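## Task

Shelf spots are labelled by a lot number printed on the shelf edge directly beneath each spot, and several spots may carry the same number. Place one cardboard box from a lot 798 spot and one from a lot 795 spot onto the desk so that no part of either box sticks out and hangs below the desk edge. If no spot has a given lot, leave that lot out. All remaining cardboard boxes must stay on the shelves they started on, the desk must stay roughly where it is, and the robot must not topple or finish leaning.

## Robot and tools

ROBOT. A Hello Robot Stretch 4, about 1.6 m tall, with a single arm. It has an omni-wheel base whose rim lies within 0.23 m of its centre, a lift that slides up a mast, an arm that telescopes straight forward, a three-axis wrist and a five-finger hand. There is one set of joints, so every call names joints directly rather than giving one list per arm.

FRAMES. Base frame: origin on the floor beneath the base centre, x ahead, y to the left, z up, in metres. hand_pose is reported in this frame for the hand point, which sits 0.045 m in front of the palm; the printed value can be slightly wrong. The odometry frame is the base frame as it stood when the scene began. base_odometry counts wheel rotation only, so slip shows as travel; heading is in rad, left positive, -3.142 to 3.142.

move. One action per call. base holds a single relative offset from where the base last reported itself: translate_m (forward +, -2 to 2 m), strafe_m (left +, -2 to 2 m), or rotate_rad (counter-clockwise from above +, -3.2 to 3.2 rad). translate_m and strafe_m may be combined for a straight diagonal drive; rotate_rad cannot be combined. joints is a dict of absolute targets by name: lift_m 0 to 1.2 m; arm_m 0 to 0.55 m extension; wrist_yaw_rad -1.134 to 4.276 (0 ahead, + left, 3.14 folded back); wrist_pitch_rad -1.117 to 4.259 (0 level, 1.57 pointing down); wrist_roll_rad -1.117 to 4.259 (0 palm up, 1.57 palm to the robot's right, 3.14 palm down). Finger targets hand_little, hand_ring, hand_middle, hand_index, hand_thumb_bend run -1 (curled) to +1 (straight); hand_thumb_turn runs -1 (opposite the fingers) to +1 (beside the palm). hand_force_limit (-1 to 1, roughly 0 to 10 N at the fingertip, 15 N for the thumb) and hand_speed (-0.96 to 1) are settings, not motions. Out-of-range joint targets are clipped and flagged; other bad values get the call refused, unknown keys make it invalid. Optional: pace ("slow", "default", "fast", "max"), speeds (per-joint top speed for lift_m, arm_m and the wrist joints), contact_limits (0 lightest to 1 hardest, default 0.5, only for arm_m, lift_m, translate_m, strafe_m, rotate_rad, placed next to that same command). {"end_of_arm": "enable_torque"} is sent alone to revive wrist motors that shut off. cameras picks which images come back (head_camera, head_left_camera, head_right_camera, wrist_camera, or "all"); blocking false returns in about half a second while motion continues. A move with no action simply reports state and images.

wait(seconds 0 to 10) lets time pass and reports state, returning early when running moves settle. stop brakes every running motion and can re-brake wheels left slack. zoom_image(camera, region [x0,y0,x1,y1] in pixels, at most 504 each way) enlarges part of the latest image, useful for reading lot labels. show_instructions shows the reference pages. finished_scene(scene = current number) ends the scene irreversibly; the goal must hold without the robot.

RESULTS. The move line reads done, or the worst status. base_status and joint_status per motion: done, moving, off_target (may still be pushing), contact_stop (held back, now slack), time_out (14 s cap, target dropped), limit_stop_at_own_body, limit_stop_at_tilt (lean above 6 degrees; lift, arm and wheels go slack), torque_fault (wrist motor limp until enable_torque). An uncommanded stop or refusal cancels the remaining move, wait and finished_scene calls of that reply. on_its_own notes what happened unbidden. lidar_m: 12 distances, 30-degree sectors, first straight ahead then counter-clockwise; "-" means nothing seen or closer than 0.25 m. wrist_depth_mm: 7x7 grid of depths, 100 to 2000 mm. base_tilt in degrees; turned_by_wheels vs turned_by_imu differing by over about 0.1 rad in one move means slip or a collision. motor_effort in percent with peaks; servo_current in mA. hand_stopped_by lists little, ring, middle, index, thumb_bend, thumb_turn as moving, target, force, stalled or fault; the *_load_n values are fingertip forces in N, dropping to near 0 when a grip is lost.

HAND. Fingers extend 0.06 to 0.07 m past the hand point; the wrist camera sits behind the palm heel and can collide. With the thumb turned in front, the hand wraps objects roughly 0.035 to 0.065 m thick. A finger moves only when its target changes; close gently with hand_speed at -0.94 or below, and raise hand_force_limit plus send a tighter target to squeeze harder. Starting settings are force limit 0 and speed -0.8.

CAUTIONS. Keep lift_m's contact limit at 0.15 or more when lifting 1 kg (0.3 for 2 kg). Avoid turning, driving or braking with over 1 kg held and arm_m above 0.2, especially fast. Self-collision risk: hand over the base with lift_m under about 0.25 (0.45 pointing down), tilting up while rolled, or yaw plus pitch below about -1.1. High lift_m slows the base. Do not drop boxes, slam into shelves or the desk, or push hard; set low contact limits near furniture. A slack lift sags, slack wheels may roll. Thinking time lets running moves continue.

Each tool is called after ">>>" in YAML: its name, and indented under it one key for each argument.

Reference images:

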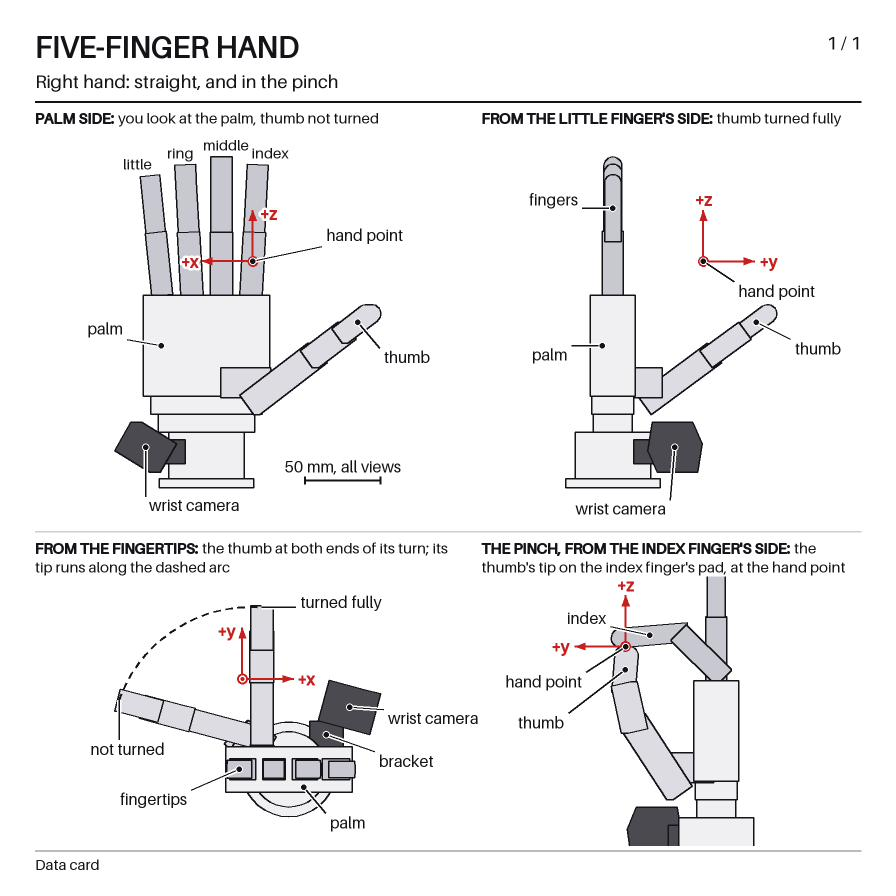

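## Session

>>> move:
  cameras: ["all"]

Scene clock: 0.00 s.
base_odometry: x=+0.000 y=+0.000 heading=+0.000
turned_by_wheels: +0.000
turned_by_imu: +0.000
base_tilt: forward=-1.3 right=+0.5
lidar_m: 0.85 1.55 1.84 1.75 0.74 0.78 0.93 2.41 1.35 0.79 0.71 0.70
base_status: not commanded
joint_positions: lift_m=+0.263 arm_m=+0.000 wrist_yaw_rad=+3.112 wrist_pitch_rad=+0.002 wrist_roll_rad=+0.000 hand_little=+1.000 hand_ring=+1.000 hand_middle=+1.000 hand_index=+1.000 hand_thumb_turn=+1.000 hand_thumb_bend=+1.000 hand_force_limit=+0.000 hand_speed=-0.800
joint_status: not commanded
measured_speeds: all 0
hand_stopped_by: target,target,target,target,target,target
little_load_n: 0.0
ring_load_n: 0.0
middle_load_n: 0.0
index_load_n: 0.0
thumb_bend_load_n: 0.0
thumb_turn_load_n: 0.0
motor_effort: lift_m=+20 arm_m=-3 wheel_0=+0 wheel_1=-1 wheel_2=+0
servo_current: wrist_yaw_rad=39 wrist_pitch_rad=33 wrist_roll_rad=46
hand_pose: x=-0.0471 y=+0.1247 z=+0.5009 quat_wxyz=(-0.492, -0.493, +0.508, +0.507) (m; base frame)
wrist_depth_mm: - 138 - - - - - / - 139 - - - - - / 115 139 268 - - - - / 138 146 - - - - - / - - - - - - - / 1430 1576 122 123 - - - / 1042 - - - - - -
pictures: head_camera, head_left_camera, head_right_camera, wrist_camera
camera_calibration:
wrist_camera: T_world_to_cam=[[0.0512999, 0.998634, 0.00994803, -0.108951], [0.0434121, 0.00772187, -0.999027, 0.485562], [-0.997739, 0.0516819, -0.0429566, 0.129177], [0, 0, 0, 1]] pos_world=[0.113395, 0.098377, 0.491722]

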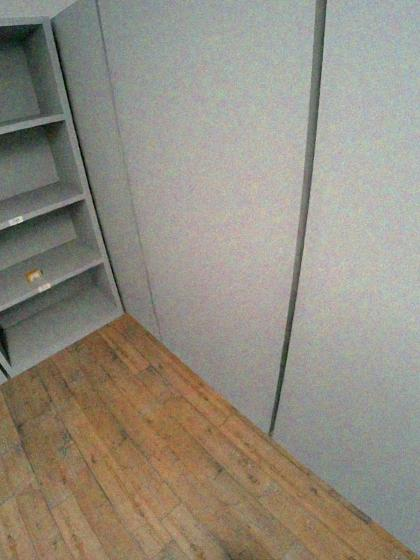

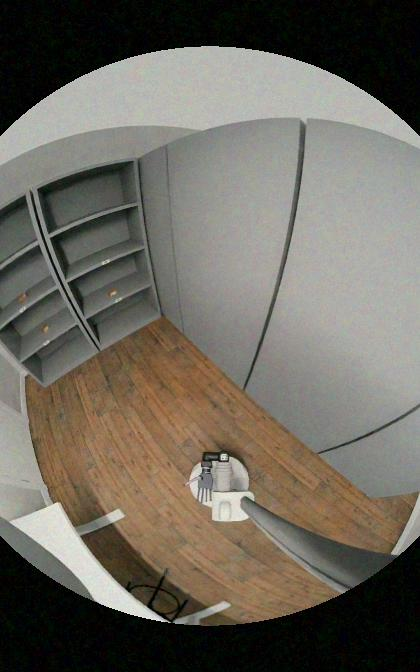

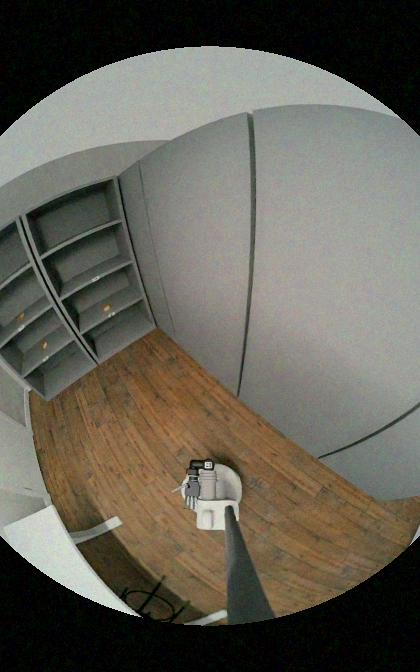

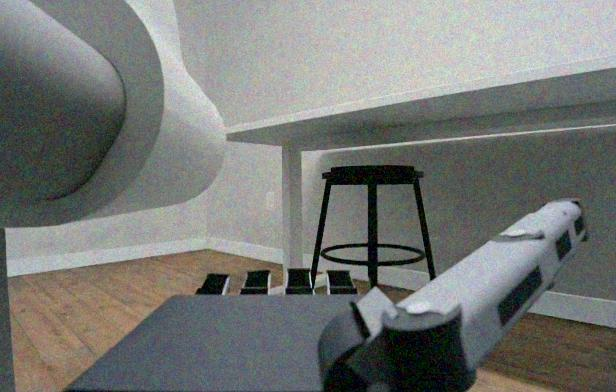

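>>> move:
  base: {"rotate_rad": 0.78}
  joints: {"wrist_yaw_rad": 1.4, "hand_speed": 0.3}
  pace: "fast"
  cameras: ["head_camera"]

>>> zoom_image:
  camera: "head_camera"
  region: [60, 100, 210, 300]

>>> zoom_image:
  camera: "head_camera"
  region: [210, 100, 360, 300]

Scene clock: 13.23 s.
move: done
base_odometry: x=+0.000 y=+0.000 heading=+0.780
turned_by_wheels: +0.780
turned_by_imu: +0.778
base_tilt: forward=-1.5 right=+0.4
lidar_m: 1.83 1.89 0.79 0.76 0.82 1.16 2.41 0.98 0.74 0.69 0.73 1.04
base_status: done
joint_positions: lift_m=+0.263 arm_m=+0.000 wrist_yaw_rad=+1.403 wrist_pitch_rad=+0.002 wrist_roll_rad=+0.000 hand_little=+1.000 hand_ring=+1.000 hand_middle=+1.000 hand_index=+1.000 hand_thumb_turn=+1.000 hand_thumb_bend=+1.000 hand_force_limit=+0.000 hand_speed=+0.300
joint_status: all done
measured_speeds: all 0
hand_stopped_by: target,target,target,target,target,target
little_load_n: 0.0
ring_load_n: 0.0
middle_load_n: 0.0
index_load_n: 0.0
thumb_bend_load_n: -0.5
thumb_turn_load_n: 0.5
motor_effort: lift_m=+20(20) arm_m=-3(4) wheel_0=-1(9) wheel_1=-2(9) wheel_2=-1(11)
servo_current: wrist_yaw_rad=39(130) wrist_pitch_rad=52(52) wrist_roll_rad=39(59)
hand_pose: x=+0.3246 y=+0.1987 z=+0.5009 quat_wxyz=(+0.059, +0.059, +0.705, +0.704) (m; base frame)
wrist_depth_mm: - - - 1499 - - - / - - - 1537 - - - / - - 1025 1537 - - - / - - 1042 1537 - - - / - - - 1537 - - - / 1281 - 122 123 - - - / 1025 - - - - - -
pictures: head_camera

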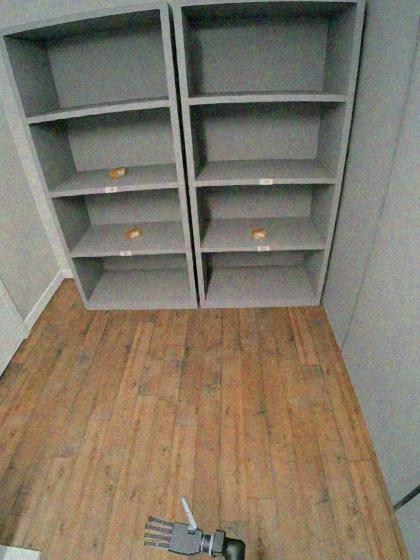

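Scaled by 2.520 from the camera's 420x560 image, which has a finer 1200x1600 frame.

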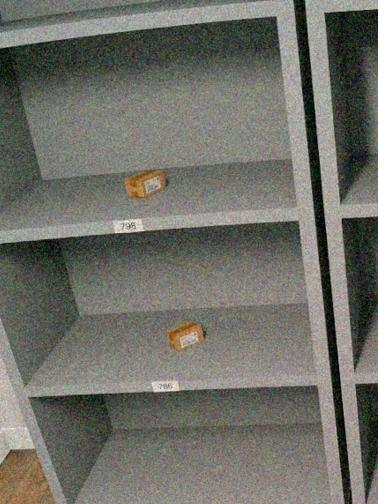

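Scaled by 2.520 from the camera's 420x560 image, which has a finer 1200x1600 frame.

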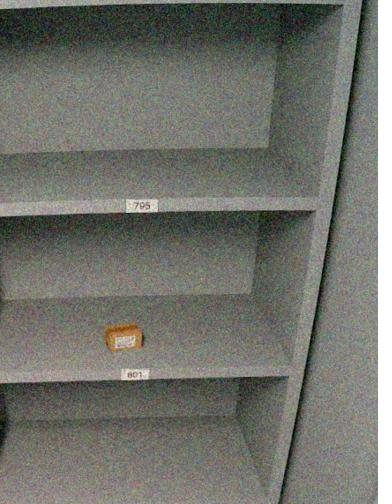

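>>> zoom_image:
  camera: "head_camera"
  region: [100, 160, 140, 200]

>>> zoom_image:
  camera: "head_camera"
  region: [110, 220, 150, 260]

>>> zoom_image:
  camera: "head_camera"
  region: [250, 170, 280, 195]

Scaled by 12.600 from the camera's 420x560 image, which has a finer 1200x1600 frame.

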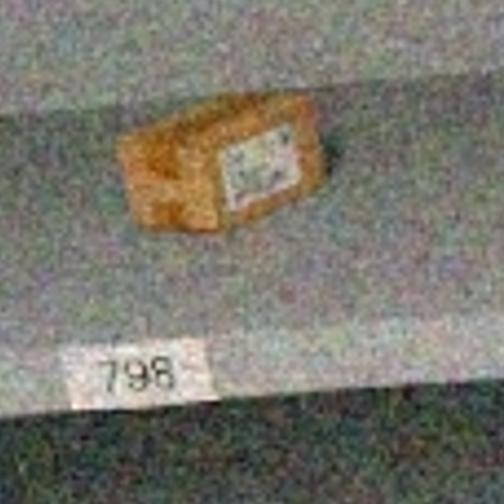

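Scaled by 12.600 from the camera's 420x560 image, which has a finer 1200x1600 frame.

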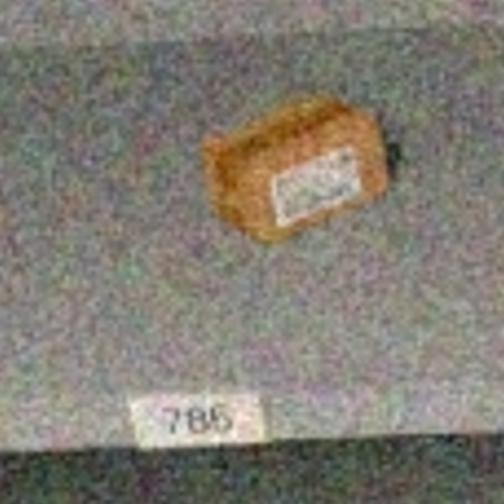

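Scaled by 16.800 from the camera's 420x560 image, which has a finer 1200x1600 frame.

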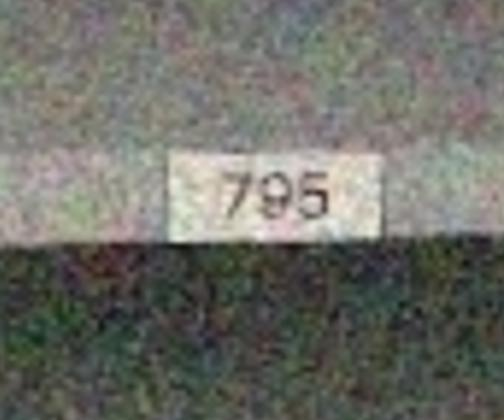

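>>> move:
  base: {"translate_m": 0.75}
  joints: {"wrist_roll_rad": 3.14, "wrist_pitch_rad": 0.70, "lift_m": 0.7, "hand_thumb_turn": -1}
  cameras: ["head_left_camera", "head_camera"]

>>> zoom_image:
  camera: "head_camera"
  region: [40, 120, 140, 220]

Scene clock: 45.33 s.
move: done
base_odometry: x=+0.533 y=+0.527 heading=+0.780
turned_by_wheels: +0.000
turned_by_imu: -0.002
base_tilt: forward=-1.4 right=+0.4
lidar_m: 1.07 1.14 1.57 1.49 0.84 1.12 3.19 1.04 0.76 0.71 0.78 1.08
base_status: done
joint_positions: lift_m=+0.700 arm_m=+0.000 wrist_yaw_rad=+1.402 wrist_pitch_rad=+0.698 wrist_roll_rad=+3.138 hand_little=+1.000 hand_ring=+1.000 hand_middle=+1.000 hand_index=+1.000 hand_thumb_turn=-1.000 hand_thumb_bend=+1.000 hand_force_limit=+0.000 hand_speed=+0.300
joint_status: all done
measured_speeds: all 0
hand_stopped_by: target,target,target,target,target,target
little_load_n: 0.0
ring_load_n: 0.0
middle_load_n: 0.0
index_load_n: 0.0
thumb_bend_load_n: 0.0
thumb_turn_load_n: 0.0
motor_effort: lift_m=+23(30) arm_m=-4(4) wheel_0=-1(7) wheel_1=+1(7) wheel_2=+1(11)
servo_current: wrist_yaw_rad=46(52) wrist_pitch_rad=46(98) wrist_roll_rad=52(137)
hand_pose: x=+0.2488 y=+0.1195 z=+0.6893 quat_wxyz=(-0.421, +0.903, -0.075, +0.036) (m; base frame)
wrist_depth_mm: 788 798 798 768 798 809 809 / 891 891 891 891 904 904 891 / 1008 1025 1042 1042 - 1042 1042 / - 1255 1255 1255 - 1281 1229 / - 1499 1537 1464 - 1464 - / - - 122 - - - - / - - - - - - -
pictures: head_camera, head_left_camera

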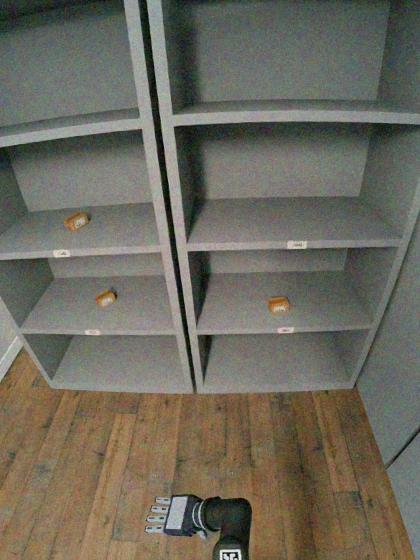

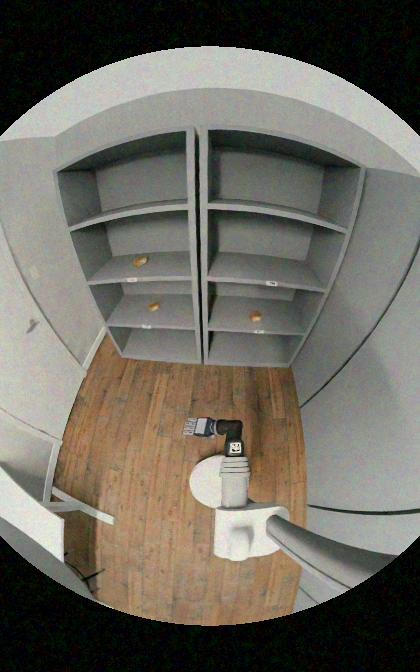

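Scaled by 5.040 from the camera's 420x560 image, which has a finer 1200x1600 frame.

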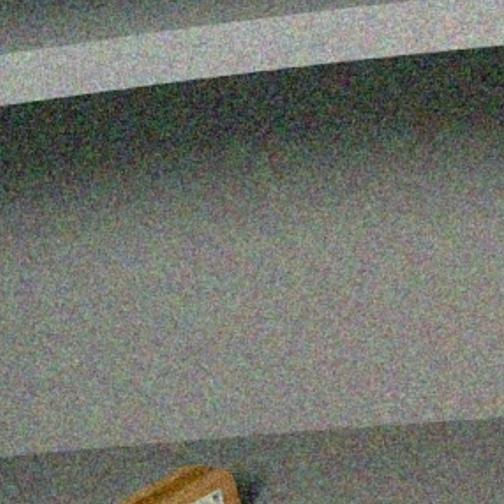

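>>> move:
  base: {"translate_m": 0.62, "strafe_m": 0.57}
  joints: {"lift_m": 1.09, "wrist_yaw_rad": 0.5}
  cameras: ["head_camera", "wrist_camera"]

>>> zoom_image:
  camera: "head_camera"
  region: [170, 270, 260, 400]

Scene clock: 67.13 s.
move: done
base_odometry: x=+0.573 y=+1.369 heading=+0.780
turned_by_wheels: +0.000
turned_by_imu: +0.001
base_tilt: forward=-1.5 right=+0.6
lidar_m: 0.47 0.48 0.73 0.86 0.97 1.01 1.01 1.83 1.35 1.32 0.66 0.49
base_status: done
joint_positions: lift_m=+1.090 arm_m=+0.000 wrist_yaw_rad=+0.502 wrist_pitch_rad=+0.698 wrist_roll_rad=+3.138 hand_little=+1.000 hand_ring=+1.000 hand_middle=+1.000 hand_index=+1.000 hand_thumb_turn=-1.000 hand_thumb_bend=+1.000 hand_force_limit=+0.000 hand_speed=+0.300
joint_status: all done
measured_speeds: all 0
hand_stopped_by: target,target,target,target,target,target
little_load_n: 0.0
ring_load_n: 0.0
middle_load_n: 0.0
index_load_n: 0.0
thumb_bend_load_n: 0.0
thumb_turn_load_n: 0.0
motor_effort: lift_m=+23(30) arm_m=-3(4) wheel_0=-1(7) wheel_1=-3(10) wheel_2=+0(10)
servo_current: wrist_yaw_rad=46(130) wrist_pitch_rad=46(52) wrist_roll_rad=59(65)
hand_pose: x=+0.3130 y=+0.0132 z=+1.0793 quat_wxyz=(-0.363, +0.781, -0.460, +0.216) (m; base frame)
wrist_depth_mm: - - - 119 1118 1182 - / - - - - - 1255 - / 285 - - - - - - / 303 317 340 - - - - / 377 375 377 379 - - - / 466 462 123 - - - - / - - - - - - -
pictures: head_camera, wrist_camera
camera_calibration:
wrist_camera: T_world_to_cam=[[-0.503362, 0.864066, 0.00400054, 0.159975], [0.529603, 0.304856, 0.79157, -1.04004], [0.68275, 0.400565, -0.611065, 0.601577], [0, 0, 0, 1]] pos_world=[0.220609, -0.0621369, 1.19023]

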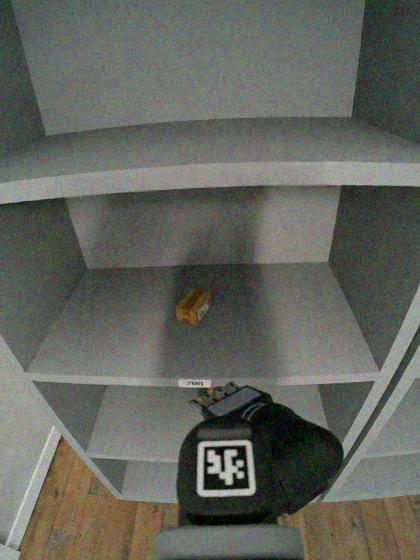

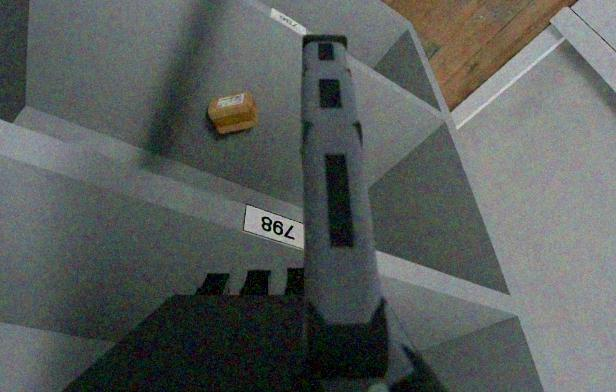

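Scaled by 3.877 from the camera's 420x560 image, which has a finer 1200x1600 frame.

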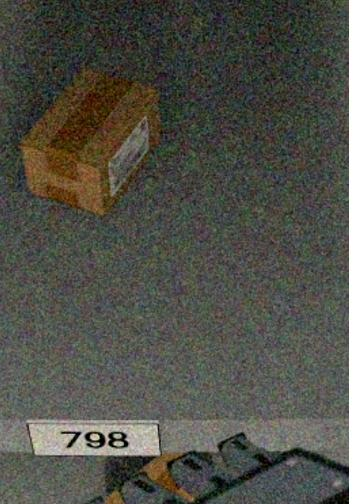

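>>> move:
  base: {"translate_m": 0.1, "strafe_m": -0.016}
  joints: {"wrist_yaw_rad": 1.12, "lift_m": 1.1}

>>> move:
  joints: {"arm_m": 0.25}
  cameras: ["head_camera", "wrist_camera"]

>>> zoom_image:
  camera: "wrist_camera"
  region: [100, 0, 400, 180]

Scene clock: 86.47 s.
move: done
base_odometry: x=+0.656 y=+1.428 heading=+0.780
turned_by_wheels: +0.000
turned_by_imu: -0.001
base_tilt: forward=-1.3 right=+0.7
lidar_m: 0.36 0.40 0.57 0.88 0.98 1.15 1.10 1.80 1.34 1.30 0.52 0.39
base_status: done
joint_positions: lift_m=+1.100 arm_m=+0.000 wrist_yaw_rad=+1.117 wrist_pitch_rad=+0.698 wrist_roll_rad=+3.139 hand_little=+1.000 hand_ring=+1.000 hand_middle=+1.000 hand_index=+1.000 hand_thumb_turn=-1.000 hand_thumb_bend=+1.000 hand_force_limit=+0.000 hand_speed=+0.300
joint_status: all done
measured_speeds: all 0
hand_stopped_by: target,target,target,target,target,target
little_load_n: 0.0
ring_load_n: 0.0
middle_load_n: 0.0
index_load_n: -0.5
thumb_bend_load_n: -0.5
thumb_turn_load_n: 0.0
motor_effort: lift_m=+23(27) arm_m=-3(4) wheel_0=-1(7) wheel_1=+0(4) wheel_2=+2(13)
servo_current: wrist_yaw_rad=46(130) wrist_pitch_rad=46(46) wrist_roll_rad=46(59)
hand_pose: x=+0.2793 y=+0.0928 z=+1.0893 quat_wxyz=(-0.412, +0.883, -0.202, +0.096) (m; base frame)
wrist_depth_mm: 205 222 - 1078 1160 1205 1182 / 229 237 - - - 1281 - / 266 267 287 - - - - / 306 319 332 - - - - / 359 397 397 399 - - - / 492 488 122 - - - - / - - - - - - -
pictures: none

Scene clock: 88.33 s.
move: done
base_odometry: x=+0.656 y=+1.428 heading=+0.780
turned_by_wheels: +0.000
turned_by_imu: -0.001
base_tilt: forward=-1.4 right=+0.5
lidar_m: 0.37 0.37 0.57 0.86 0.96 1.13 1.12 1.83 1.37 1.29 0.54 0.39
base_status: not commanded
joint_positions: lift_m=+1.100 arm_m=+0.250 wrist_yaw_rad=+1.118 wrist_pitch_rad=+0.698 wrist_roll_rad=+3.139 hand_little=+1.000 hand_ring=+1.000 hand_middle=+1.000 hand_index=+1.000 hand_thumb_turn=-1.000 hand_thumb_bend=+1.000 hand_force_limit=+0.000 hand_speed=+0.300
joint_status: all done
measured_speeds: all 0
hand_stopped_by: target,target,target,target,target,target
little_load_n: 0.0
ring_load_n: 0.0
middle_load_n: 0.0
index_load_n: 0.0
thumb_bend_load_n: 0.0
thumb_turn_load_n: 0.0
motor_effort: lift_m=+24(24) arm_m=+7(10) wheel_0=-1(1) wheel_1=+0(1) wheel_2=+1(1)
servo_current: wrist_yaw_rad=39(52) wrist_pitch_rad=46(46) wrist_roll_rad=39(65)
hand_pose: x=+0.5290 y=+0.0928 z=+1.0893 quat_wxyz=(-0.412, +0.883, -0.202, +0.096) (m; base frame)
wrist_depth_mm: 202 201 202 196 203 208 207 / 227 221 217 218 231 232 231 / 264 207 200 252 271 271 - / 314 317 319 319 - 324 - / - 392 392 375 - 402 - / - - 122 - - - - / - - - - - - -
pictures: head_camera, wrist_camera
camera_calibration:
wrist_camera: T_world_to_cam=[[-0.909664, 0.415325, 0.00414649, 0.456335], [0.256818, 0.554593, 0.791499, -1.06534], [0.32643, 0.721063, -0.611156, 0.587257], [0, 0, 0, 1]] pos_world=[0.497012, -0.0221457, 1.20023]

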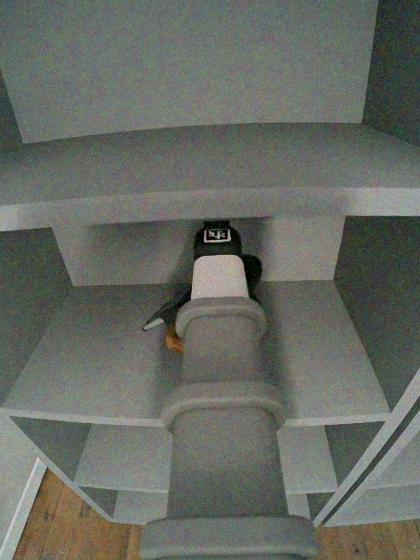

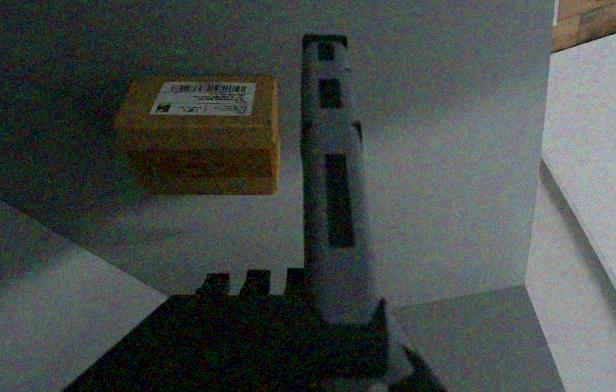

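Scaled by 1.680.

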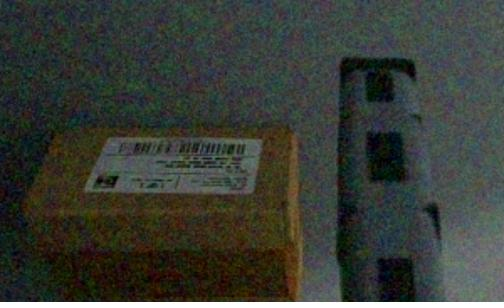

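>>> move:
  base: {"strafe_m": 0.0155}
  joints: {"wrist_yaw_rad": 1.07, "arm_m": 0.32}
  cameras: ["wrist_camera"]

Scene clock: 109.07 s.
move: done
base_odometry: x=+0.645 y=+1.439 heading=+0.780
turned_by_wheels: +0.000
turned_by_imu: -0.001
base_tilt: forward=-1.4 right=+0.5
lidar_m: 0.36 0.40 0.59 0.86 0.95 1.13 1.10 1.81 1.37 1.30 0.53 0.38
base_status: done
joint_positions: lift_m=+1.100 arm_m=+0.320 wrist_yaw_rad=+1.072 wrist_pitch_rad=+0.698 wrist_roll_rad=+3.139 hand_little=+1.000 hand_ring=+1.000 hand_middle=+1.000 hand_index=+1.000 hand_thumb_turn=-1.000 hand_thumb_bend=+1.000 hand_force_limit=+0.000 hand_speed=+0.300
joint_status: all done
measured_speeds: all 0
hand_stopped_by: target,target,target,target,target,target
little_load_n: 0.0
ring_load_n: 0.0
middle_load_n: 0.0
index_load_n: 0.0
thumb_bend_load_n: 0.0
thumb_turn_load_n: 0.0
motor_effort: lift_m=+24(24) arm_m=+7(9) wheel_0=+0(7) wheel_1=-1(8) wheel_2=+1(4)
servo_current: wrist_yaw_rad=46(78) wrist_pitch_rad=39(46) wrist_roll_rad=46(59)
hand_pose: x=+0.6030 y=+0.0878 z=+1.0893 quat_wxyz=(-0.409, +0.879, -0.222, +0.105) (m; base frame)
wrist_depth_mm: 202 200 191 179 193 207 206 / 225 228 224 - 225 232 237 / 263 266 258 202 268 270 270 / - 317 319 319 - 324 325 / - - 377 375 - 399 404 / - - 122 - - - - / - - - - - - -
pictures: wrist_camera
camera_calibration:
wrist_camera: T_world_to_cam=[[-0.890011, 0.455921, 0.00406634, 0.510477], [0.281511, 0.542483, 0.791494, -1.09541], [0.358653, 0.705583, -0.611163, 0.548613], [0, 0, 0, 1]] pos_world=[0.56594, -0.025585, 1.20023]

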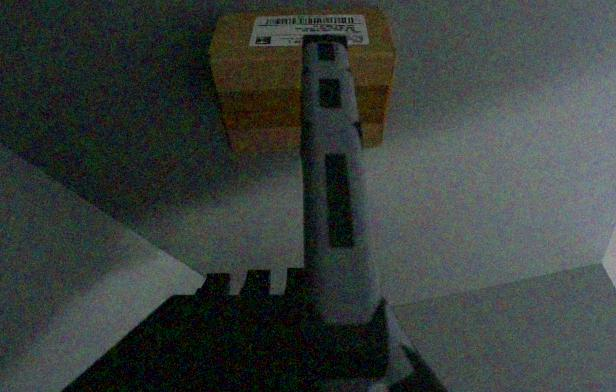

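>>> move:
  joints: {"lift_m": 1.052}
  contact_limits: {"lift_m": 0.2}

>>> move:
  joints: {"hand_index": 0.0, "hand_middle": 0.0, "hand_ring": 0.0, "hand_force_limit": -0.4, "hand_speed": -0.93}
  cameras: ["wrist_camera"]

>>> move:
  joints: {"hand_thumb_bend": 0.5, "hand_force_limit": 0.2, "hand_speed": -0.93}

>>> move:
  joints: {"hand_index": -0.3, "hand_middle": -0.3, "hand_ring": -0.3, "hand_force_limit": 0.2}

Scene clock: 119.33 s.
move: done
base_odometry: x=+0.645 y=+1.439 heading=+0.780
turned_by_wheels: +0.000
turned_by_imu: -0.001
base_tilt: forward=-1.4 right=+0.4
lidar_m: 0.38 0.39 0.58 0.88 0.94 1.12 1.13 1.82 1.36 1.31 0.50 0.38
base_status: not commanded
joint_positions: lift_m=+1.052 arm_m=+0.320 wrist_yaw_rad=+1.072 wrist_pitch_rad=+0.698 wrist_roll_rad=+3.139 hand_little=+1.000 hand_ring=+1.000 hand_middle=+1.000 hand_index=+1.000 hand_thumb_turn=-1.000 hand_thumb_bend=+1.000 hand_force_limit=+0.000 hand_speed=+0.300
joint_status: all done
measured_speeds: all 0
hand_stopped_by: target,target,target,target,target,target
little_load_n: 0.0
ring_load_n: 0.0
middle_load_n: 0.0
index_load_n: 0.0
thumb_bend_load_n: 0.0
thumb_turn_load_n: 0.0
motor_effort: lift_m=+14(21) arm_m=+6(7) wheel_0=+0(0) wheel_1=-1(1) wheel_2=+1(1)
servo_current: wrist_yaw_rad=52(52) wrist_pitch_rad=39(46) wrist_roll_rad=46(52)
contact_limits: lift_m 0.2
hand_pose: x=+0.6030 y=+0.0878 z=+1.0421 quat_wxyz=(-0.409, +0.879, -0.222, +0.105) (m; base frame)
wrist_depth_mm: 152 156 154 147 155 155 - / 173 179 150 149 158 177 177 / 202 203 138 - 144 206 207 / 240 242 179 159 - 248 248 / - 300 287 287 - 307 310 / - - 122 - - 387 392 / - - - - - - -
pictures: none

Scene clock: 124.70 s.
move: off_target
base_odometry: x=+0.645 y=+1.439 heading=+0.780
turned_by_wheels: +0.000
turned_by_imu: -0.001
base_tilt: forward=-1.4 right=+0.6
lidar_m: 0.38 0.40 0.59 0.86 0.95 1.13 1.11 1.83 1.37 1.30 0.55 0.38
base_status: not commanded
joint_positions: lift_m=+1.052 arm_m=+0.320 wrist_yaw_rad=+1.072 wrist_pitch_rad=+0.698 wrist_roll_rad=+3.139 hand_little=+1.000 hand_ring=+0.017 hand_middle=+0.051 hand_index=+0.023 hand_thumb_turn=-1.000 hand_thumb_bend=+1.000 hand_force_limit=-0.400 hand_speed=-0.930
joint_status: hand_middle off_target (ended at +0.051, target +0.000); hand_index off_target (ended at +0.023, target +0.000); the others done
measured_speeds: all 0
hand_stopped_by: target,force,force,force,target,target
little_load_n: 0.0
ring_load_n: 4.5
middle_load_n: 2.5
index_load_n: 2.5
thumb_bend_load_n: 1.0
thumb_turn_load_n: 3.0
motor_effort: lift_m=+14(14) arm_m=+7(7) wheel_0=+0(1) wheel_1=-1(1) wheel_2=+1(1)
servo_current: wrist_yaw_rad=46(52) wrist_pitch_rad=39(46) wrist_roll_rad=39(65)
contact_limits: lift_m 0.2
hand_pose: x=+0.6030 y=+0.0878 z=+1.0421 quat_wxyz=(-0.409, +0.879, -0.222, +0.105) (m; base frame)
wrist_depth_mm: 155 156 147 147 150 158 - / 173 179 130 126 130 177 177 / 201 202 138 - 144 207 207 / 240 242 226 164 - 247 249 / - 298 286 - - 307 310 / - - 122 123 - 387 389 / - - - - - - -
pictures: wrist_camera
camera_calibration:
wrist_camera: T_world_to_cam=[[-0.890011, 0.455921, 0.00406634, 0.510669], [0.281511, 0.542483, 0.791494, -1.05806], [0.358653, 0.705583, -0.611163, 0.519766], [0, 0, 0, 1]] pos_world=[0.56594, -0.025585, 1.15303]

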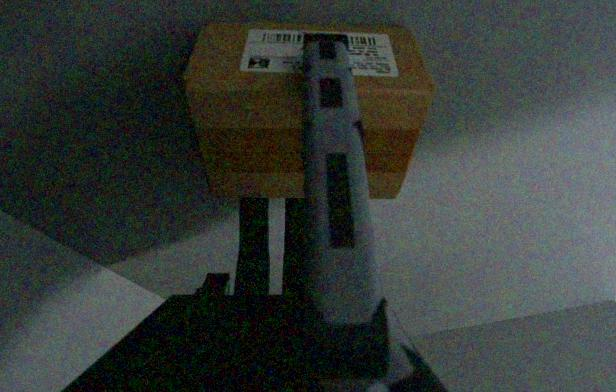

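Scene clock: 126.93 s.
move: off_target
base_odometry: x=+0.645 y=+1.439 heading=+0.780
turned_by_wheels: +0.000
turned_by_imu: -0.001
base_tilt: forward=-1.4 right=+0.4
lidar_m: 0.37 0.39 0.57 0.84 0.96 1.14 1.12 1.85 1.37 1.29 0.54 0.37
base_status: not commanded
joint_positions: lift_m=+1.052 arm_m=+0.320 wrist_yaw_rad=+1.072 wrist_pitch_rad=+0.698 wrist_roll_rad=+3.139 hand_little=+1.000 hand_ring=+0.018 hand_middle=+0.051 hand_index=+0.024 hand_thumb_turn=-1.000 hand_thumb_bend=+0.981 hand_force_limit=+0.200 hand_speed=-0.930
joint_status: hand_thumb_bend off_target (ended at +0.981, target +0.500); the others done
measured_speeds: all 0
hand_stopped_by: target,force,force,force,force,target
little_load_n: 0.0
ring_load_n: 5.0
middle_load_n: 3.5
index_load_n: 3.5
thumb_bend_load_n: 8.5
thumb_turn_load_n: 3.0
motor_effort: lift_m=+14(14) arm_m=+7(7) wheel_0=+0(1) wheel_1=-1(1) wheel_2=+1(1)
servo_current: wrist_yaw_rad=52(52) wrist_pitch_rad=46(46) wrist_roll_rad=26(65)
contact_limits: lift_m 0.2
hand_pose: x=+0.6030 y=+0.0878 z=+1.0421 quat_wxyz=(-0.409, +0.879, -0.222, +0.105) (m; base frame)
wrist_depth_mm: 155 156 147 147 151 158 - / 173 179 130 127 129 177 177 / 201 202 138 - 144 206 206 / 241 241 226 164 - 247 249 / - 298 287 - - 307 310 / - - 122 123 - 384 389 / - - - - - - -
pictures: none

Scene clock: 128.30 s.
move: off_target
base_odometry: x=+0.645 y=+1.439 heading=+0.780
turned_by_wheels: +0.000
turned_by_imu: +0.000
base_tilt: forward=-1.3 right=+0.6
lidar_m: 0.36 0.38 0.60 0.84 0.93 1.13 1.12 1.87 1.34 1.31 0.54 0.38
base_status: not commanded
joint_positions: lift_m=+1.052 arm_m=+0.320 wrist_yaw_rad=+1.072 wrist_pitch_rad=+0.698 wrist_roll_rad=+3.139 hand_little=+1.000 hand_ring=+0.007 hand_middle=+0.040 hand_index=+0.013 hand_thumb_turn=-1.000 hand_thumb_bend=+0.982 hand_force_limit=+0.200 hand_speed=-0.930
joint_status: hand_ring off_target (ended at +0.007, target -0.300); hand_middle off_target (ended at +0.040, target -0.300); hand_index off_target (ended at +0.013, target -0.300); the others done
measured_speeds: all 0
hand_stopped_by: target,force,force,force,force,target
little_load_n: 0.0
ring_load_n: 7.0
middle_load_n: 6.0
index_load_n: 6.0
thumb_bend_load_n: 10.0
thumb_turn_load_n: 4.5
motor_effort: lift_m=+14(14) arm_m=+7(7) wheel_0=+0(1) wheel_1=-1(1) wheel_2=+1(1)
servo_current: wrist_yaw_rad=46(52) wrist_pitch_rad=46(46) wrist_roll_rad=52(59)
contact_limits: lift_m 0.2
hand_pose: x=+0.6030 y=+0.0878 z=+1.0421 quat_wxyz=(-0.409, +0.879, -0.222, +0.105) (m; base frame)
wrist_depth_mm: 155 156 147 147 150 159 - / 173 179 126 122 129 177 177 / 201 202 138 - 143 206 206 / 240 242 226 164 - 248 249 / - 298 286 - - 307 310 / - - 123 123 - 387 389 / - - - - - - -
pictures: none

>>> move:
  joints: {"lift_m": 1.09}
  pace: "slow"
  cameras: ["wrist_camera"]

>>> move:
  joints: {"arm_m": 0.0}

>>> move:
  base: {"translate_m": -1.47, "strafe_m": -0.5}
  joints: {"wrist_yaw_rad": 1.4, "lift_m": 0.88}

>>> move:
  base: {"rotate_rad": 1.57}
  cameras: ["head_camera"]

Scene clock: 153.17 s.
move: done
base_odometry: x=+0.645 y=+1.439 heading=+0.780
turned_by_wheels: +0.000
turned_by_imu: -0.001
base_tilt: forward=-1.4 right=+0.5
lidar_m: 0.35 0.39 0.55 0.85 0.95 1.15 1.09 1.82 1.35 1.31 0.55 0.40
base_status: not commanded
joint_positions: lift_m=+1.090 arm_m=+0.320 wrist_yaw_rad=+1.072 wrist_pitch_rad=+0.698 wrist_roll_rad=+3.139 hand_little=+1.000 hand_ring=+0.007 hand_middle=+0.040 hand_index=+0.013 hand_thumb_turn=-1.000 hand_thumb_bend=+0.982 hand_force_limit=+0.200 hand_speed=-0.930
joint_status: all done
measured_speeds: all 0
hand_stopped_by: target,force,force,force,force,target
little_load_n: 0.0
ring_load_n: 7.0
middle_load_n: 6.5
index_load_n: 6.5
thumb_bend_load_n: 10.0
thumb_turn_load_n: 4.5
motor_effort: lift_m=+24(29) arm_m=+6(7) wheel_0=+0(1) wheel_1=-1(1) wheel_2=+1(1)
servo_current: wrist_yaw_rad=39(52) wrist_pitch_rad=46(46) wrist_roll_rad=46(59)
hand_pose: x=+0.6030 y=+0.0878 z=+1.0792 quat_wxyz=(-0.409, +0.879, -0.222, +0.105) (m; base frame)
wrist_depth_mm: 191 190 181 147 183 191 196 / 214 216 126 122 129 220 225 / 249 251 138 - - 256 256 / 286 300 279 158 - 307 307 / - 353 355 - - 379 387 / - - 122 123 - - - / - - - - - - -
pictures: wrist_camera
camera_calibration:
wrist_camera: T_world_to_cam=[[-0.890011, 0.455921, 0.00406634, 0.510518], [0.281511, 0.542483, 0.791494, -1.08742], [0.358653, 0.705583, -0.611163, 0.54244], [0, 0, 0, 1]] pos_world=[0.56594, -0.025585, 1.19013]

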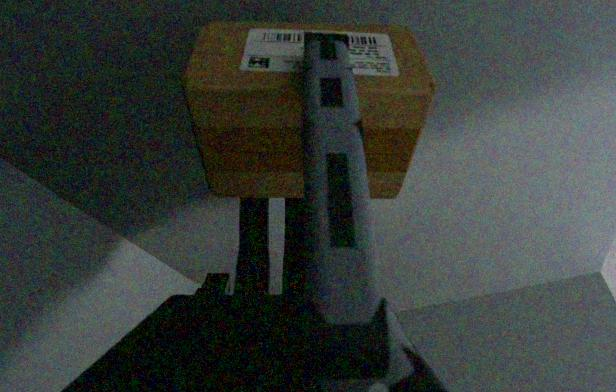

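Scene clock: 155.23 s.
move: done
base_odometry: x=+0.645 y=+1.439 heading=+0.780
turned_by_wheels: +0.000
turned_by_imu: -0.001
base_tilt: forward=-1.5 right=+0.5
lidar_m: 0.35 0.41 0.58 0.85 0.94 1.11 1.13 1.83 1.37 1.31 0.54 0.38
base_status: not commanded
joint_positions: lift_m=+1.090 arm_m=+0.000 wrist_yaw_rad=+1.072 wrist_pitch_rad=+0.698 wrist_roll_rad=+3.139 hand_little=+1.000 hand_ring=+0.007 hand_middle=+0.040 hand_index=+0.013 hand_thumb_turn=-1.000 hand_thumb_bend=+0.982 hand_force_limit=+0.200 hand_speed=-0.930
joint_status: all done
measured_speeds: all 0
hand_stopped_by: target,force,force,force,force,target
little_load_n: 0.0
ring_load_n: 7.0
middle_load_n: 6.5
index_load_n: 6.0
thumb_bend_load_n: 10.0
thumb_turn_load_n: 4.5
motor_effort: lift_m=+24(24) arm_m=-6(9) wheel_0=+1(1) wheel_1=-1(1) wheel_2=+1(1)
servo_current: wrist_yaw_rad=39(59) wrist_pitch_rad=46(52) wrist_roll_rad=46(65)
hand_pose: x=+0.2836 y=+0.0878 z=+1.0792 quat_wxyz=(-0.409, +0.879, -0.222, +0.105) (m; base frame)
wrist_depth_mm: 194 220 140 141 1118 1160 1160 / 216 229 126 122 129 - - / 252 254 138 - - - - / 303 304 282 159 - - - / 375 375 362 - - - - / 466 466 122 123 - - - / - - - - - - -
pictures: none

Scene clock: 161.83 s.
move: done
base_odometry: x=-0.049 y=+0.050 heading=+0.780
turned_by_wheels: +0.000
turned_by_imu: -0.005
base_tilt: forward=-1.2 right=+0.7
lidar_m: 1.80 1.90 0.73 0.70 0.75 1.05 2.41 1.07 0.79 0.75 0.80 1.17
base_status: done
joint_positions: lift_m=+0.880 arm_m=+0.000 wrist_yaw_rad=+1.397 wrist_pitch_rad=+0.698 wrist_roll_rad=+3.139 hand_little=+1.000 hand_ring=+0.007 hand_middle=+0.040 hand_index=+0.013 hand_thumb_turn=-1.000 hand_thumb_bend=+0.982 hand_force_limit=+0.200 hand_speed=-0.930
joint_status: all done
measured_speeds: all 0
hand_stopped_by: target,force,force,force,force,target
little_load_n: 0.0
ring_load_n: 7.0
middle_load_n: 6.0
index_load_n: 6.0
thumb_bend_load_n: 10.0
thumb_turn_load_n: 4.0
motor_effort: lift_m=+15(23) arm_m=-6(6) wheel_0=+0(6) wheel_1=+1(9) wheel_2=-2(12)
servo_current: wrist_yaw_rad=46(104) wrist_pitch_rad=46(52) wrist_roll_rad=52(72)
hand_pose: x=+0.2497 y=+0.1191 z=+0.8700 quat_wxyz=(-0.421, +0.903, -0.077, +0.037) (m; base frame)
wrist_depth_mm: 976 991 931 147 917 976 991 / 1078 1098 126 122 129 1098 1118 / 1281 1255 138 - - 1281 1229 / 1499 1499 1430 164 - 1499 1499 / 1808 1756 1708 - - - - / - - 122 123 - - - / - - - - - - -
pictures: none

Scene clock: 163.93 s.
move: done
base_odometry: x=-0.049 y=+0.050 heading=+2.350
turned_by_wheels: +1.570
turned_by_imu: +1.568
base_tilt: forward=-1.5 right=+0.5
lidar_m: 0.70 0.75 1.05 2.40 1.07 0.78 0.76 0.80 1.16 1.81 1.92 0.72
base_status: done
joint_positions: lift_m=+0.880 arm_m=+0.000 wrist_yaw_rad=+1.398 wrist_pitch_rad=+0.698 wrist_roll_rad=+3.139 hand_little=+1.000 hand_ring=+0.007 hand_middle=+0.040 hand_index=+0.013 hand_thumb_turn=-1.000 hand_thumb_bend=+0.982 hand_force_limit=+0.200 hand_speed=-0.930
joint_status: not commanded
measured_speeds: all 0
hand_stopped_by: target,force,force,force,force,target
little_load_n: -0.5
ring_load_n: 7.0
middle_load_n: 6.0
index_load_n: 6.5
thumb_bend_load_n: 10.0
thumb_turn_load_n: 4.5
motor_effort: lift_m=+15(15) arm_m=-6(6) wheel_0=-1(8) wheel_1=+2(8) wheel_2=-1(9)
servo_current: wrist_yaw_rad=39(59) wrist_pitch_rad=46(46) wrist_roll_rad=33(65)
hand_pose: x=+0.2496 y=+0.1191 z=+0.8700 quat_wxyz=(-0.421, +0.903, -0.077, +0.037) (m; base frame)
wrist_depth_mm: 960 960 917 148 931 976 991 / 1042 1078 126 122 129 1118 1118 / 1229 1281 138 - - 1281 1281 / 1397 1576 172 164 - 1537 1499 / - 1756 1808 1708 - 1921 1921 / - - 123 123 - - - / - - - - - - -
pictures: head_camera

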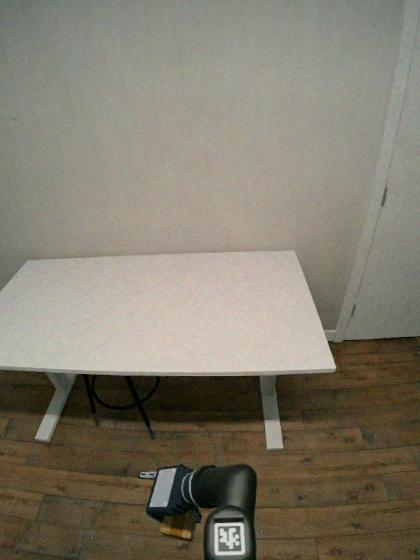

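>>> move:
  base: {"translate_m": 0.25}

>>> move:
  joints: {"arm_m": 0.35}

>>> move:
  joints: {"lift_m": 0.79}
  cameras: ["wrist_camera", "head_camera"]

>>> move:
  joints: {"lift_m": 0.777}
  pace: "slow"
  contact_limits: {"lift_m": 0.1}

Scene clock: 173.20 s.
move: done
base_odometry: x=-0.225 y=+0.228 heading=+2.350
turned_by_wheels: +0.000
turned_by_imu: -0.001
base_tilt: forward=-1.5 right=+0.5
lidar_m: 0.45 0.47 0.70 2.40 1.39 1.06 1.02 1.09 1.49 1.81 1.69 0.49
base_status: done
joint_positions: lift_m=+0.880 arm_m=+0.000 wrist_yaw_rad=+1.398 wrist_pitch_rad=+0.698 wrist_roll_rad=+3.139 hand_little=+1.000 hand_ring=+0.007 hand_middle=+0.040 hand_index=+0.013 hand_thumb_turn=-1.000 hand_thumb_bend=+0.982 hand_force_limit=+0.200 hand_speed=-0.930
joint_status: not commanded
measured_speeds: all 0
hand_stopped_by: target,force,force,force,force,target
little_load_n: 0.0
ring_load_n: 7.0
middle_load_n: 6.5
index_load_n: 6.5
thumb_bend_load_n: 10.5
thumb_turn_load_n: 4.5
motor_effort: lift_m=+15(15) arm_m=-6(6) wheel_0=+0(7) wheel_1=+0(6) wheel_2=+0(13)
servo_current: wrist_yaw_rad=46(52) wrist_pitch_rad=39(46) wrist_roll_rad=59(59)
hand_pose: x=+0.2496 y=+0.1191 z=+0.8700 quat_wxyz=(-0.421, +0.903, -0.077, +0.037) (m; base frame)
wrist_depth_mm: 268 991 917 148 917 976 991 / 293 1098 126 122 129 1098 1098 / 334 691 138 - - 1281 1281 / 382 399 170 164 - 1537 1576 / - - 1708 1708 - 1863 1921 / - - 122 123 - - - / - - - - - - -
pictures: none

Scene clock: 175.37 s.
move: done
base_odometry: x=-0.225 y=+0.228 heading=+2.350
turned_by_wheels: +0.000
turned_by_imu: -0.001
base_tilt: forward=-1.4 right=+0.4
lidar_m: 0.45 0.47 0.68 2.40 1.41 1.03 1.01 1.07 1.50 1.81 1.68 0.47
base_status: not commanded
joint_positions: lift_m=+0.880 arm_m=+0.350 wrist_yaw_rad=+1.398 wrist_pitch_rad=+0.698 wrist_roll_rad=+3.139 hand_little=+1.000 hand_ring=+0.007 hand_middle=+0.040 hand_index=+0.013 hand_thumb_turn=-1.000 hand_thumb_bend=+0.982 hand_force_limit=+0.200 hand_speed=-0.930
joint_status: all done
measured_speeds: all 0
hand_stopped_by: target,force,force,force,force,target
little_load_n: 0.0
ring_load_n: 7.0
middle_load_n: 6.5
index_load_n: 6.5
thumb_bend_load_n: 10.0
thumb_turn_load_n: 4.5
motor_effort: lift_m=+15(15) arm_m=+7(9) wheel_0=+0(0) wheel_1=-1(1) wheel_2=+0(1)
servo_current: wrist_yaw_rad=39(52) wrist_pitch_rad=46(46) wrist_roll_rad=39(59)
hand_pose: x=+0.5990 y=+0.1191 z=+0.8700 quat_wxyz=(-0.421, +0.903, -0.077, +0.037) (m; base frame)
wrist_depth_mm: 252 251 240 148 241 260 976 / 282 285 126 122 129 300 1098 / 329 330 138 - - 1255 1281 / 379 382 164 158 - 1537 1537 / - - - - - 1921 1921 / - - 122 123 - - - / - - - - - - -
pictures: none

Scene clock: 176.73 s.
move: done
base_odometry: x=-0.225 y=+0.228 heading=+2.350
turned_by_wheels: +0.000
turned_by_imu: +0.000
base_tilt: forward=-1.4 right=+0.5
lidar_m: 0.45 0.46 0.69 2.41 1.44 1.07 1.00 1.07 1.54 1.80 1.68 0.47
base_status: not commanded
joint_positions: lift_m=+0.790 arm_m=+0.350 wrist_yaw_rad=+1.398 wrist_pitch_rad=+0.698 wrist_roll_rad=+3.139 hand_little=+1.000 hand_ring=+0.007 hand_middle=+0.040 hand_index=+0.013 hand_thumb_turn=-1.000 hand_thumb_bend=+0.982 hand_force_limit=+0.200 hand_speed=-0.930
joint_status: all done
measured_speeds: all 0
hand_stopped_by: target,force,force,force,force,target
little_load_n: 0.0
ring_load_n: 7.0
middle_load_n: 6.5
index_load_n: 6.5
thumb_bend_load_n: 10.0
thumb_turn_load_n: 4.5
motor_effort: lift_m=+14(16) arm_m=+7(7) wheel_0=+0(0) wheel_1=-1(1) wheel_2=+0(1)
servo_current: wrist_yaw_rad=46(52) wrist_pitch_rad=46(46) wrist_roll_rad=52(65)
hand_pose: x=+0.5990 y=+0.1191 z=+0.7800 quat_wxyz=(-0.421, +0.903, -0.077, +0.037) (m; base frame)
wrist_depth_mm: 163 164 154 148 155 164 - / 182 183 126 122 129 187 187 / 213 214 138 - 139 218 1160 / 255 254 237 158 - 252 1464 / 315 317 303 - - 342 1808 / 392 368 122 123 - - - / - - - - - - -
pictures: head_camera, wrist_camera
camera_calibration:
wrist_camera: T_world_to_cam=[[-0.989063, 0.147433, 0.00411179, 0.589982], [0.0933405, 0.604107, 0.791418, -0.761119], [0.114197, 0.783146, -0.611262, 0.476216], [0, 0, 0, 1]] pos_world=[0.600191, -0.000131729, 0.89103]

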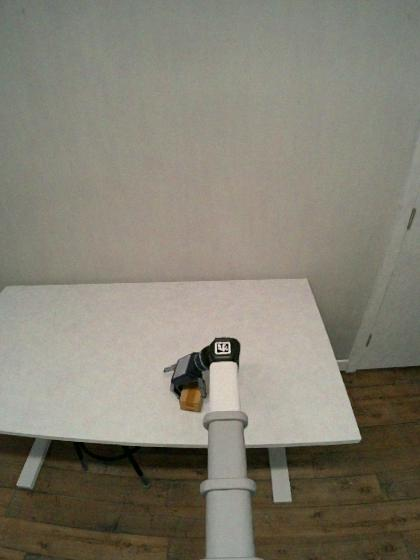

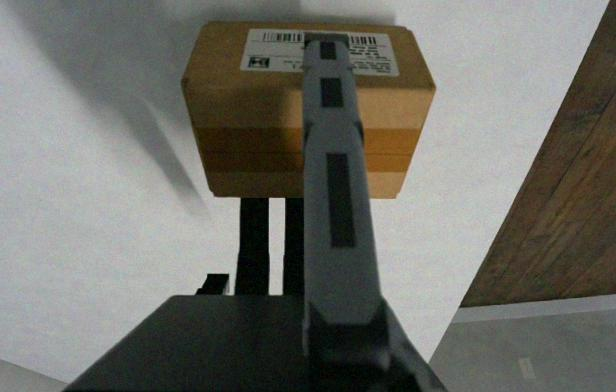

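Scene clock: 177.53 s.
move: done
base_odometry: x=-0.225 y=+0.228 heading=+2.350
turned_by_wheels: +0.000
turned_by_imu: +0.000
base_tilt: forward=-1.5 right=+0.5
lidar_m: 0.45 0.48 0.65 2.39 1.43 1.05 0.99 1.08 1.54 1.84 1.67 0.48
base_status: not commanded
joint_positions: lift_m=+0.778 arm_m=+0.350 wrist_yaw_rad=+1.398 wrist_pitch_rad=+0.698 wrist_roll_rad=+3.139 hand_little=+1.000 hand_ring=+0.007 hand_middle=+0.040 hand_index=+0.013 hand_thumb_turn=-1.000 hand_thumb_bend=+0.982 hand_force_limit=+0.200 hand_speed=-0.930
joint_status: all done
measured_speeds: all 0
hand_stopped_by: target,force,force,force,force,target
little_load_n: 0.0
ring_load_n: 6.5
middle_load_n: 5.5
index_load_n: 5.5
thumb_bend_load_n: 10.0
thumb_turn_load_n: 3.0
motor_effort: lift_m=+10(17) arm_m=+7(7) wheel_0=+0(0) wheel_1=-1(1) wheel_2=+0(1)
servo_current: wrist_yaw_rad=52(52) wrist_pitch_rad=39(52) wrist_roll_rad=46(59)
contact_limits: lift_m 0.1
hand_pose: x=+0.5991 y=+0.1191 z=+0.7674 quat_wxyz=(-0.421, +0.903, -0.077, +0.037) (m; base frame)
wrist_depth_mm: 153 152 146 146 151 158 - / 171 174 125 - 129 178 177 / 200 202 138 - 144 207 215 / 239 241 225 164 - 249 1464 / 296 297 286 - - 310 1756 / 370 370 123 122 - - - / - - - - - - -
pictures: none

>>> move:
  joints: {"hand_index": 0.4, "hand_middle": 0.4, "hand_ring": 0.4, "hand_thumb_bend": 1.0, "hand_speed": -0.85}

>>> move:
  joints: {"hand_index": 1.0, "hand_middle": 1.0, "hand_ring": 1.0, "hand_speed": 0.2}

>>> move:
  joints: {"lift_m": 0.87}

>>> move:
  joints: {"arm_m": 0.0}

>>> move:
  base: {"translate_m": -0.25}
  joints: {"lift_m": 0.55}
  cameras: ["head_left_camera"]

Scene clock: 186.20 s.
move: done
base_odometry: x=-0.225 y=+0.228 heading=+2.349
turned_by_wheels: +0.000
turned_by_imu: -0.001
base_tilt: forward=-1.4 right=+0.4
lidar_m: 0.44 0.47 0.66 2.41 1.39 1.08 1.01 1.09 1.56 1.85 1.65 0.47
base_status: not commanded
joint_positions: lift_m=+0.777 arm_m=+0.350 wrist_yaw_rad=+1.398 wrist_pitch_rad=+0.699 wrist_roll_rad=+3.139 hand_little=+1.000 hand_ring=+0.400 hand_middle=+0.400 hand_index=+0.400 hand_thumb_turn=-1.000 hand_thumb_bend=+1.000 hand_force_limit=+0.200 hand_speed=-0.850
joint_status: all done
measured_speeds: all 0
hand_stopped_by: target,target,target,target,target,target
little_load_n: 0.0
ring_load_n: 0.0
middle_load_n: 0.0
index_load_n: 0.0
thumb_bend_load_n: 0.0
thumb_turn_load_n: 0.0
motor_effort: lift_m=+14(14) arm_m=+6(7) wheel_0=+0(1) wheel_1=-1(1) wheel_2=-1(2)
servo_current: wrist_yaw_rad=52(52) wrist_pitch_rad=39(46) wrist_roll_rad=52(59)
contact_limits: lift_m 0.1
hand_pose: x=+0.5991 y=+0.1191 z=+0.7670 quat_wxyz=(-0.421, +0.903, -0.077, +0.037) (m; base frame)
wrist_depth_mm: 148 150 143 144 148 156 - / 167 169 121 124 134 174 174 / 195 196 132 - - 202 211 / 231 234 218 158 - 244 1430 / 286 289 277 - - 303 1808 / 355 357 122 123 - - - / - - - - - - -
pictures: none

Scene clock: 186.87 s.
move: done
base_odometry: x=-0.225 y=+0.228 heading=+2.349
turned_by_wheels: +0.000
turned_by_imu: +0.000
base_tilt: forward=-1.4 right=+0.6
lidar_m: 0.44 0.47 0.68 2.39 1.41 1.04 1.02 1.07 1.54 1.84 1.70 0.47
base_status: not commanded
joint_positions: lift_m=+0.777 arm_m=+0.350 wrist_yaw_rad=+1.398 wrist_pitch_rad=+0.699 wrist_roll_rad=+3.139 hand_little=+1.000 hand_ring=+1.000 hand_middle=+1.000 hand_index=+1.000 hand_thumb_turn=-1.000 hand_thumb_bend=+1.000 hand_force_limit=+0.200 hand_speed=+0.200
joint_status: all done
measured_speeds: all 0
hand_stopped_by: target,target,target,target,target,target
little_load_n: 0.0
ring_load_n: 0.0
middle_load_n: 0.0
index_load_n: 0.0
thumb_bend_load_n: 0.0
thumb_turn_load_n: 0.0
motor_effort: lift_m=+14(14) arm_m=+6(7) wheel_0=+0(1) wheel_1=-1(1) wheel_2=-1(1)
servo_current: wrist_yaw_rad=52(52) wrist_pitch_rad=39(46) wrist_roll_rad=46(59)
contact_limits: lift_m 0.1
hand_pose: x=+0.5991 y=+0.1191 z=+0.7670 quat_wxyz=(-0.421, +0.903, -0.077, +0.037) (m; base frame)
wrist_depth_mm: 148 151 143 144 148 156 - / 167 169 121 125 134 173 175 / 195 196 132 - - 202 211 / 232 234 227 159 - 244 1464 / 287 290 281 281 - 304 1808 / 355 357 122 - - - - / - - - - - - -
pictures: none

Scene clock: 188.27 s.
move: done
base_odometry: x=-0.225 y=+0.228 heading=+2.349
turned_by_wheels: +0.000
turned_by_imu: +0.000
base_tilt: forward=-1.5 right=+0.4
lidar_m: 0.44 0.50 0.68 2.39 1.42 1.03 0.99 1.05 1.53 1.84 1.65 0.46
base_status: not commanded
joint_positions: lift_m=+0.870 arm_m=+0.350 wrist_yaw_rad=+1.398 wrist_pitch_rad=+0.699 wrist_roll_rad=+3.139 hand_little=+1.000 hand_ring=+1.000 hand_middle=+1.000 hand_index=+1.000 hand_thumb_turn=-1.000 hand_thumb_bend=+1.000 hand_force_limit=+0.200 hand_speed=+0.200
joint_status: all done
measured_speeds: all 0
hand_stopped_by: target,target,target,target,target,target
little_load_n: 0.0
ring_load_n: 0.0
middle_load_n: 0.0
index_load_n: 0.0
thumb_bend_load_n: 0.0
thumb_turn_load_n: 0.0
motor_effort: lift_m=+24(27) arm_m=+6(6) wheel_0=+0(1) wheel_1=-1(1) wheel_2=-1(1)
servo_current: wrist_yaw_rad=46(52) wrist_pitch_rad=46(46) wrist_roll_rad=39(72)
hand_pose: x=+0.5991 y=+0.1191 z=+0.8592 quat_wxyz=(-0.421, +0.903, -0.077, +0.037) (m; base frame)
wrist_depth_mm: 239 243 229 188 238 245 991 / 270 273 274 213 279 289 1098 / 314 317 320 322 317 1255 1308 / 373 379 379 382 - 1537 1537 / - - - - - 1921 - / - - 122 - - - - / - - - - - - -
pictures: none

Scene clock: 190.43 s.
move: done
base_odometry: x=-0.225 y=+0.228 heading=+2.349
turned_by_wheels: +0.000
turned_by_imu: -0.001
base_tilt: forward=-1.3 right=+0.4
lidar_m: 0.44 0.47 0.68 2.40 1.38 1.05 1.00 1.09 1.52 1.83 1.67 0.46
base_status: not commanded
joint_positions: lift_m=+0.870 arm_m=+0.000 wrist_yaw_rad=+1.398 wrist_pitch_rad=+0.699 wrist_roll_rad=+3.139 hand_little=+1.000 hand_ring=+1.000 hand_middle=+1.000 hand_index=+1.000 hand_thumb_turn=-1.000 hand_thumb_bend=+1.000 hand_force_limit=+0.200 hand_speed=+0.200
joint_status: all done
measured_speeds: all 0
hand_stopped_by: target,target,target,target,target,target
little_load_n: 0.0
ring_load_n: 0.0
middle_load_n: 0.0
index_load_n: 0.0
thumb_bend_load_n: 0.0
thumb_turn_load_n: 0.0
motor_effort: lift_m=+24(24) arm_m=-6(10) wheel_0=+0(1) wheel_1=-1(1) wheel_2=-1(1)
servo_current: wrist_yaw_rad=46(59) wrist_pitch_rad=39(46) wrist_roll_rad=46(59)
hand_pose: x=+0.2496 y=+0.1191 z=+0.8592 quat_wxyz=(-0.421, +0.903, -0.077, +0.037) (m; base frame)
wrist_depth_mm: 917 960 946 931 960 991 991 / 277 1060 1078 1060 1098 1118 1098 / 315 1182 1255 1255 - 1308 1281 / 375 387 1537 1537 - 1537 1576 / - - 1708 1756 - 1921 - / - - 122 - - - - / - - - - - - -
pictures: none

Scene clock: 192.77 s.
move: done
base_odometry: x=-0.049 y=+0.050 heading=+2.349
turned_by_wheels: +0.000
turned_by_imu: -0.001
base_tilt: forward=-1.4 right=+0.5
lidar_m: 0.69 0.74 1.02 2.41 1.08 0.78 0.75 0.82 1.15 1.83 1.92 0.71
base_status: done
joint_positions: lift_m=+0.550 arm_m=+0.000 wrist_yaw_rad=+1.398 wrist_pitch_rad=+0.699 wrist_roll_rad=+3.139 hand_little=+1.000 hand_ring=+1.000 hand_middle=+1.000 hand_index=+1.000 hand_thumb_turn=-1.000 hand_thumb_bend=+1.000 hand_force_limit=+0.200 hand_speed=+0.200
joint_status: all done
measured_speeds: all 0
hand_stopped_by: target,target,target,target,target,target
little_load_n: 0.0
ring_load_n: 0.0
middle_load_n: 0.0
index_load_n: 0.0
thumb_bend_load_n: 0.0
thumb_turn_load_n: 0.5
motor_effort: lift_m=+14(24) arm_m=-6(6) wheel_0=+0(8) wheel_1=+1(6) wheel_2=-2(10)
servo_current: wrist_yaw_rad=39(52) wrist_pitch_rad=39(46) wrist_roll_rad=59(59)
hand_pose: x=+0.2496 y=+0.1191 z=+0.5400 quat_wxyz=(-0.421, +0.903, -0.077, +0.037) (m; base frame)
wrist_depth_mm: 640 647 640 621 647 661 668 / 715 723 732 707 741 741 741 / 809 842 842 854 - 866 878 / 976 991 1025 1008 - 1042 1042 / 1160 1160 1182 1182 - 1281 1308 / 1118 1499 122 - - 1708 1808 / - - - - - - -
pictures: head_left_camera

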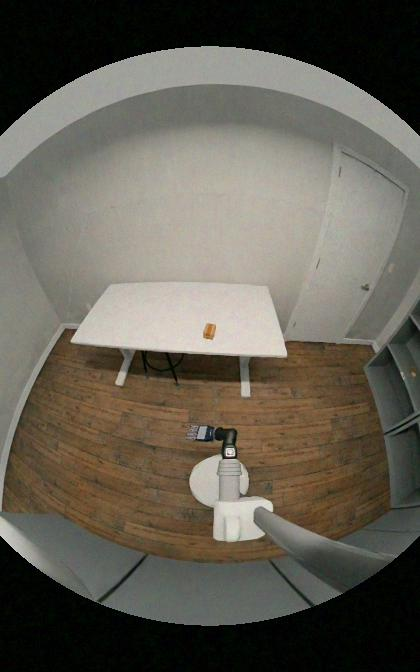

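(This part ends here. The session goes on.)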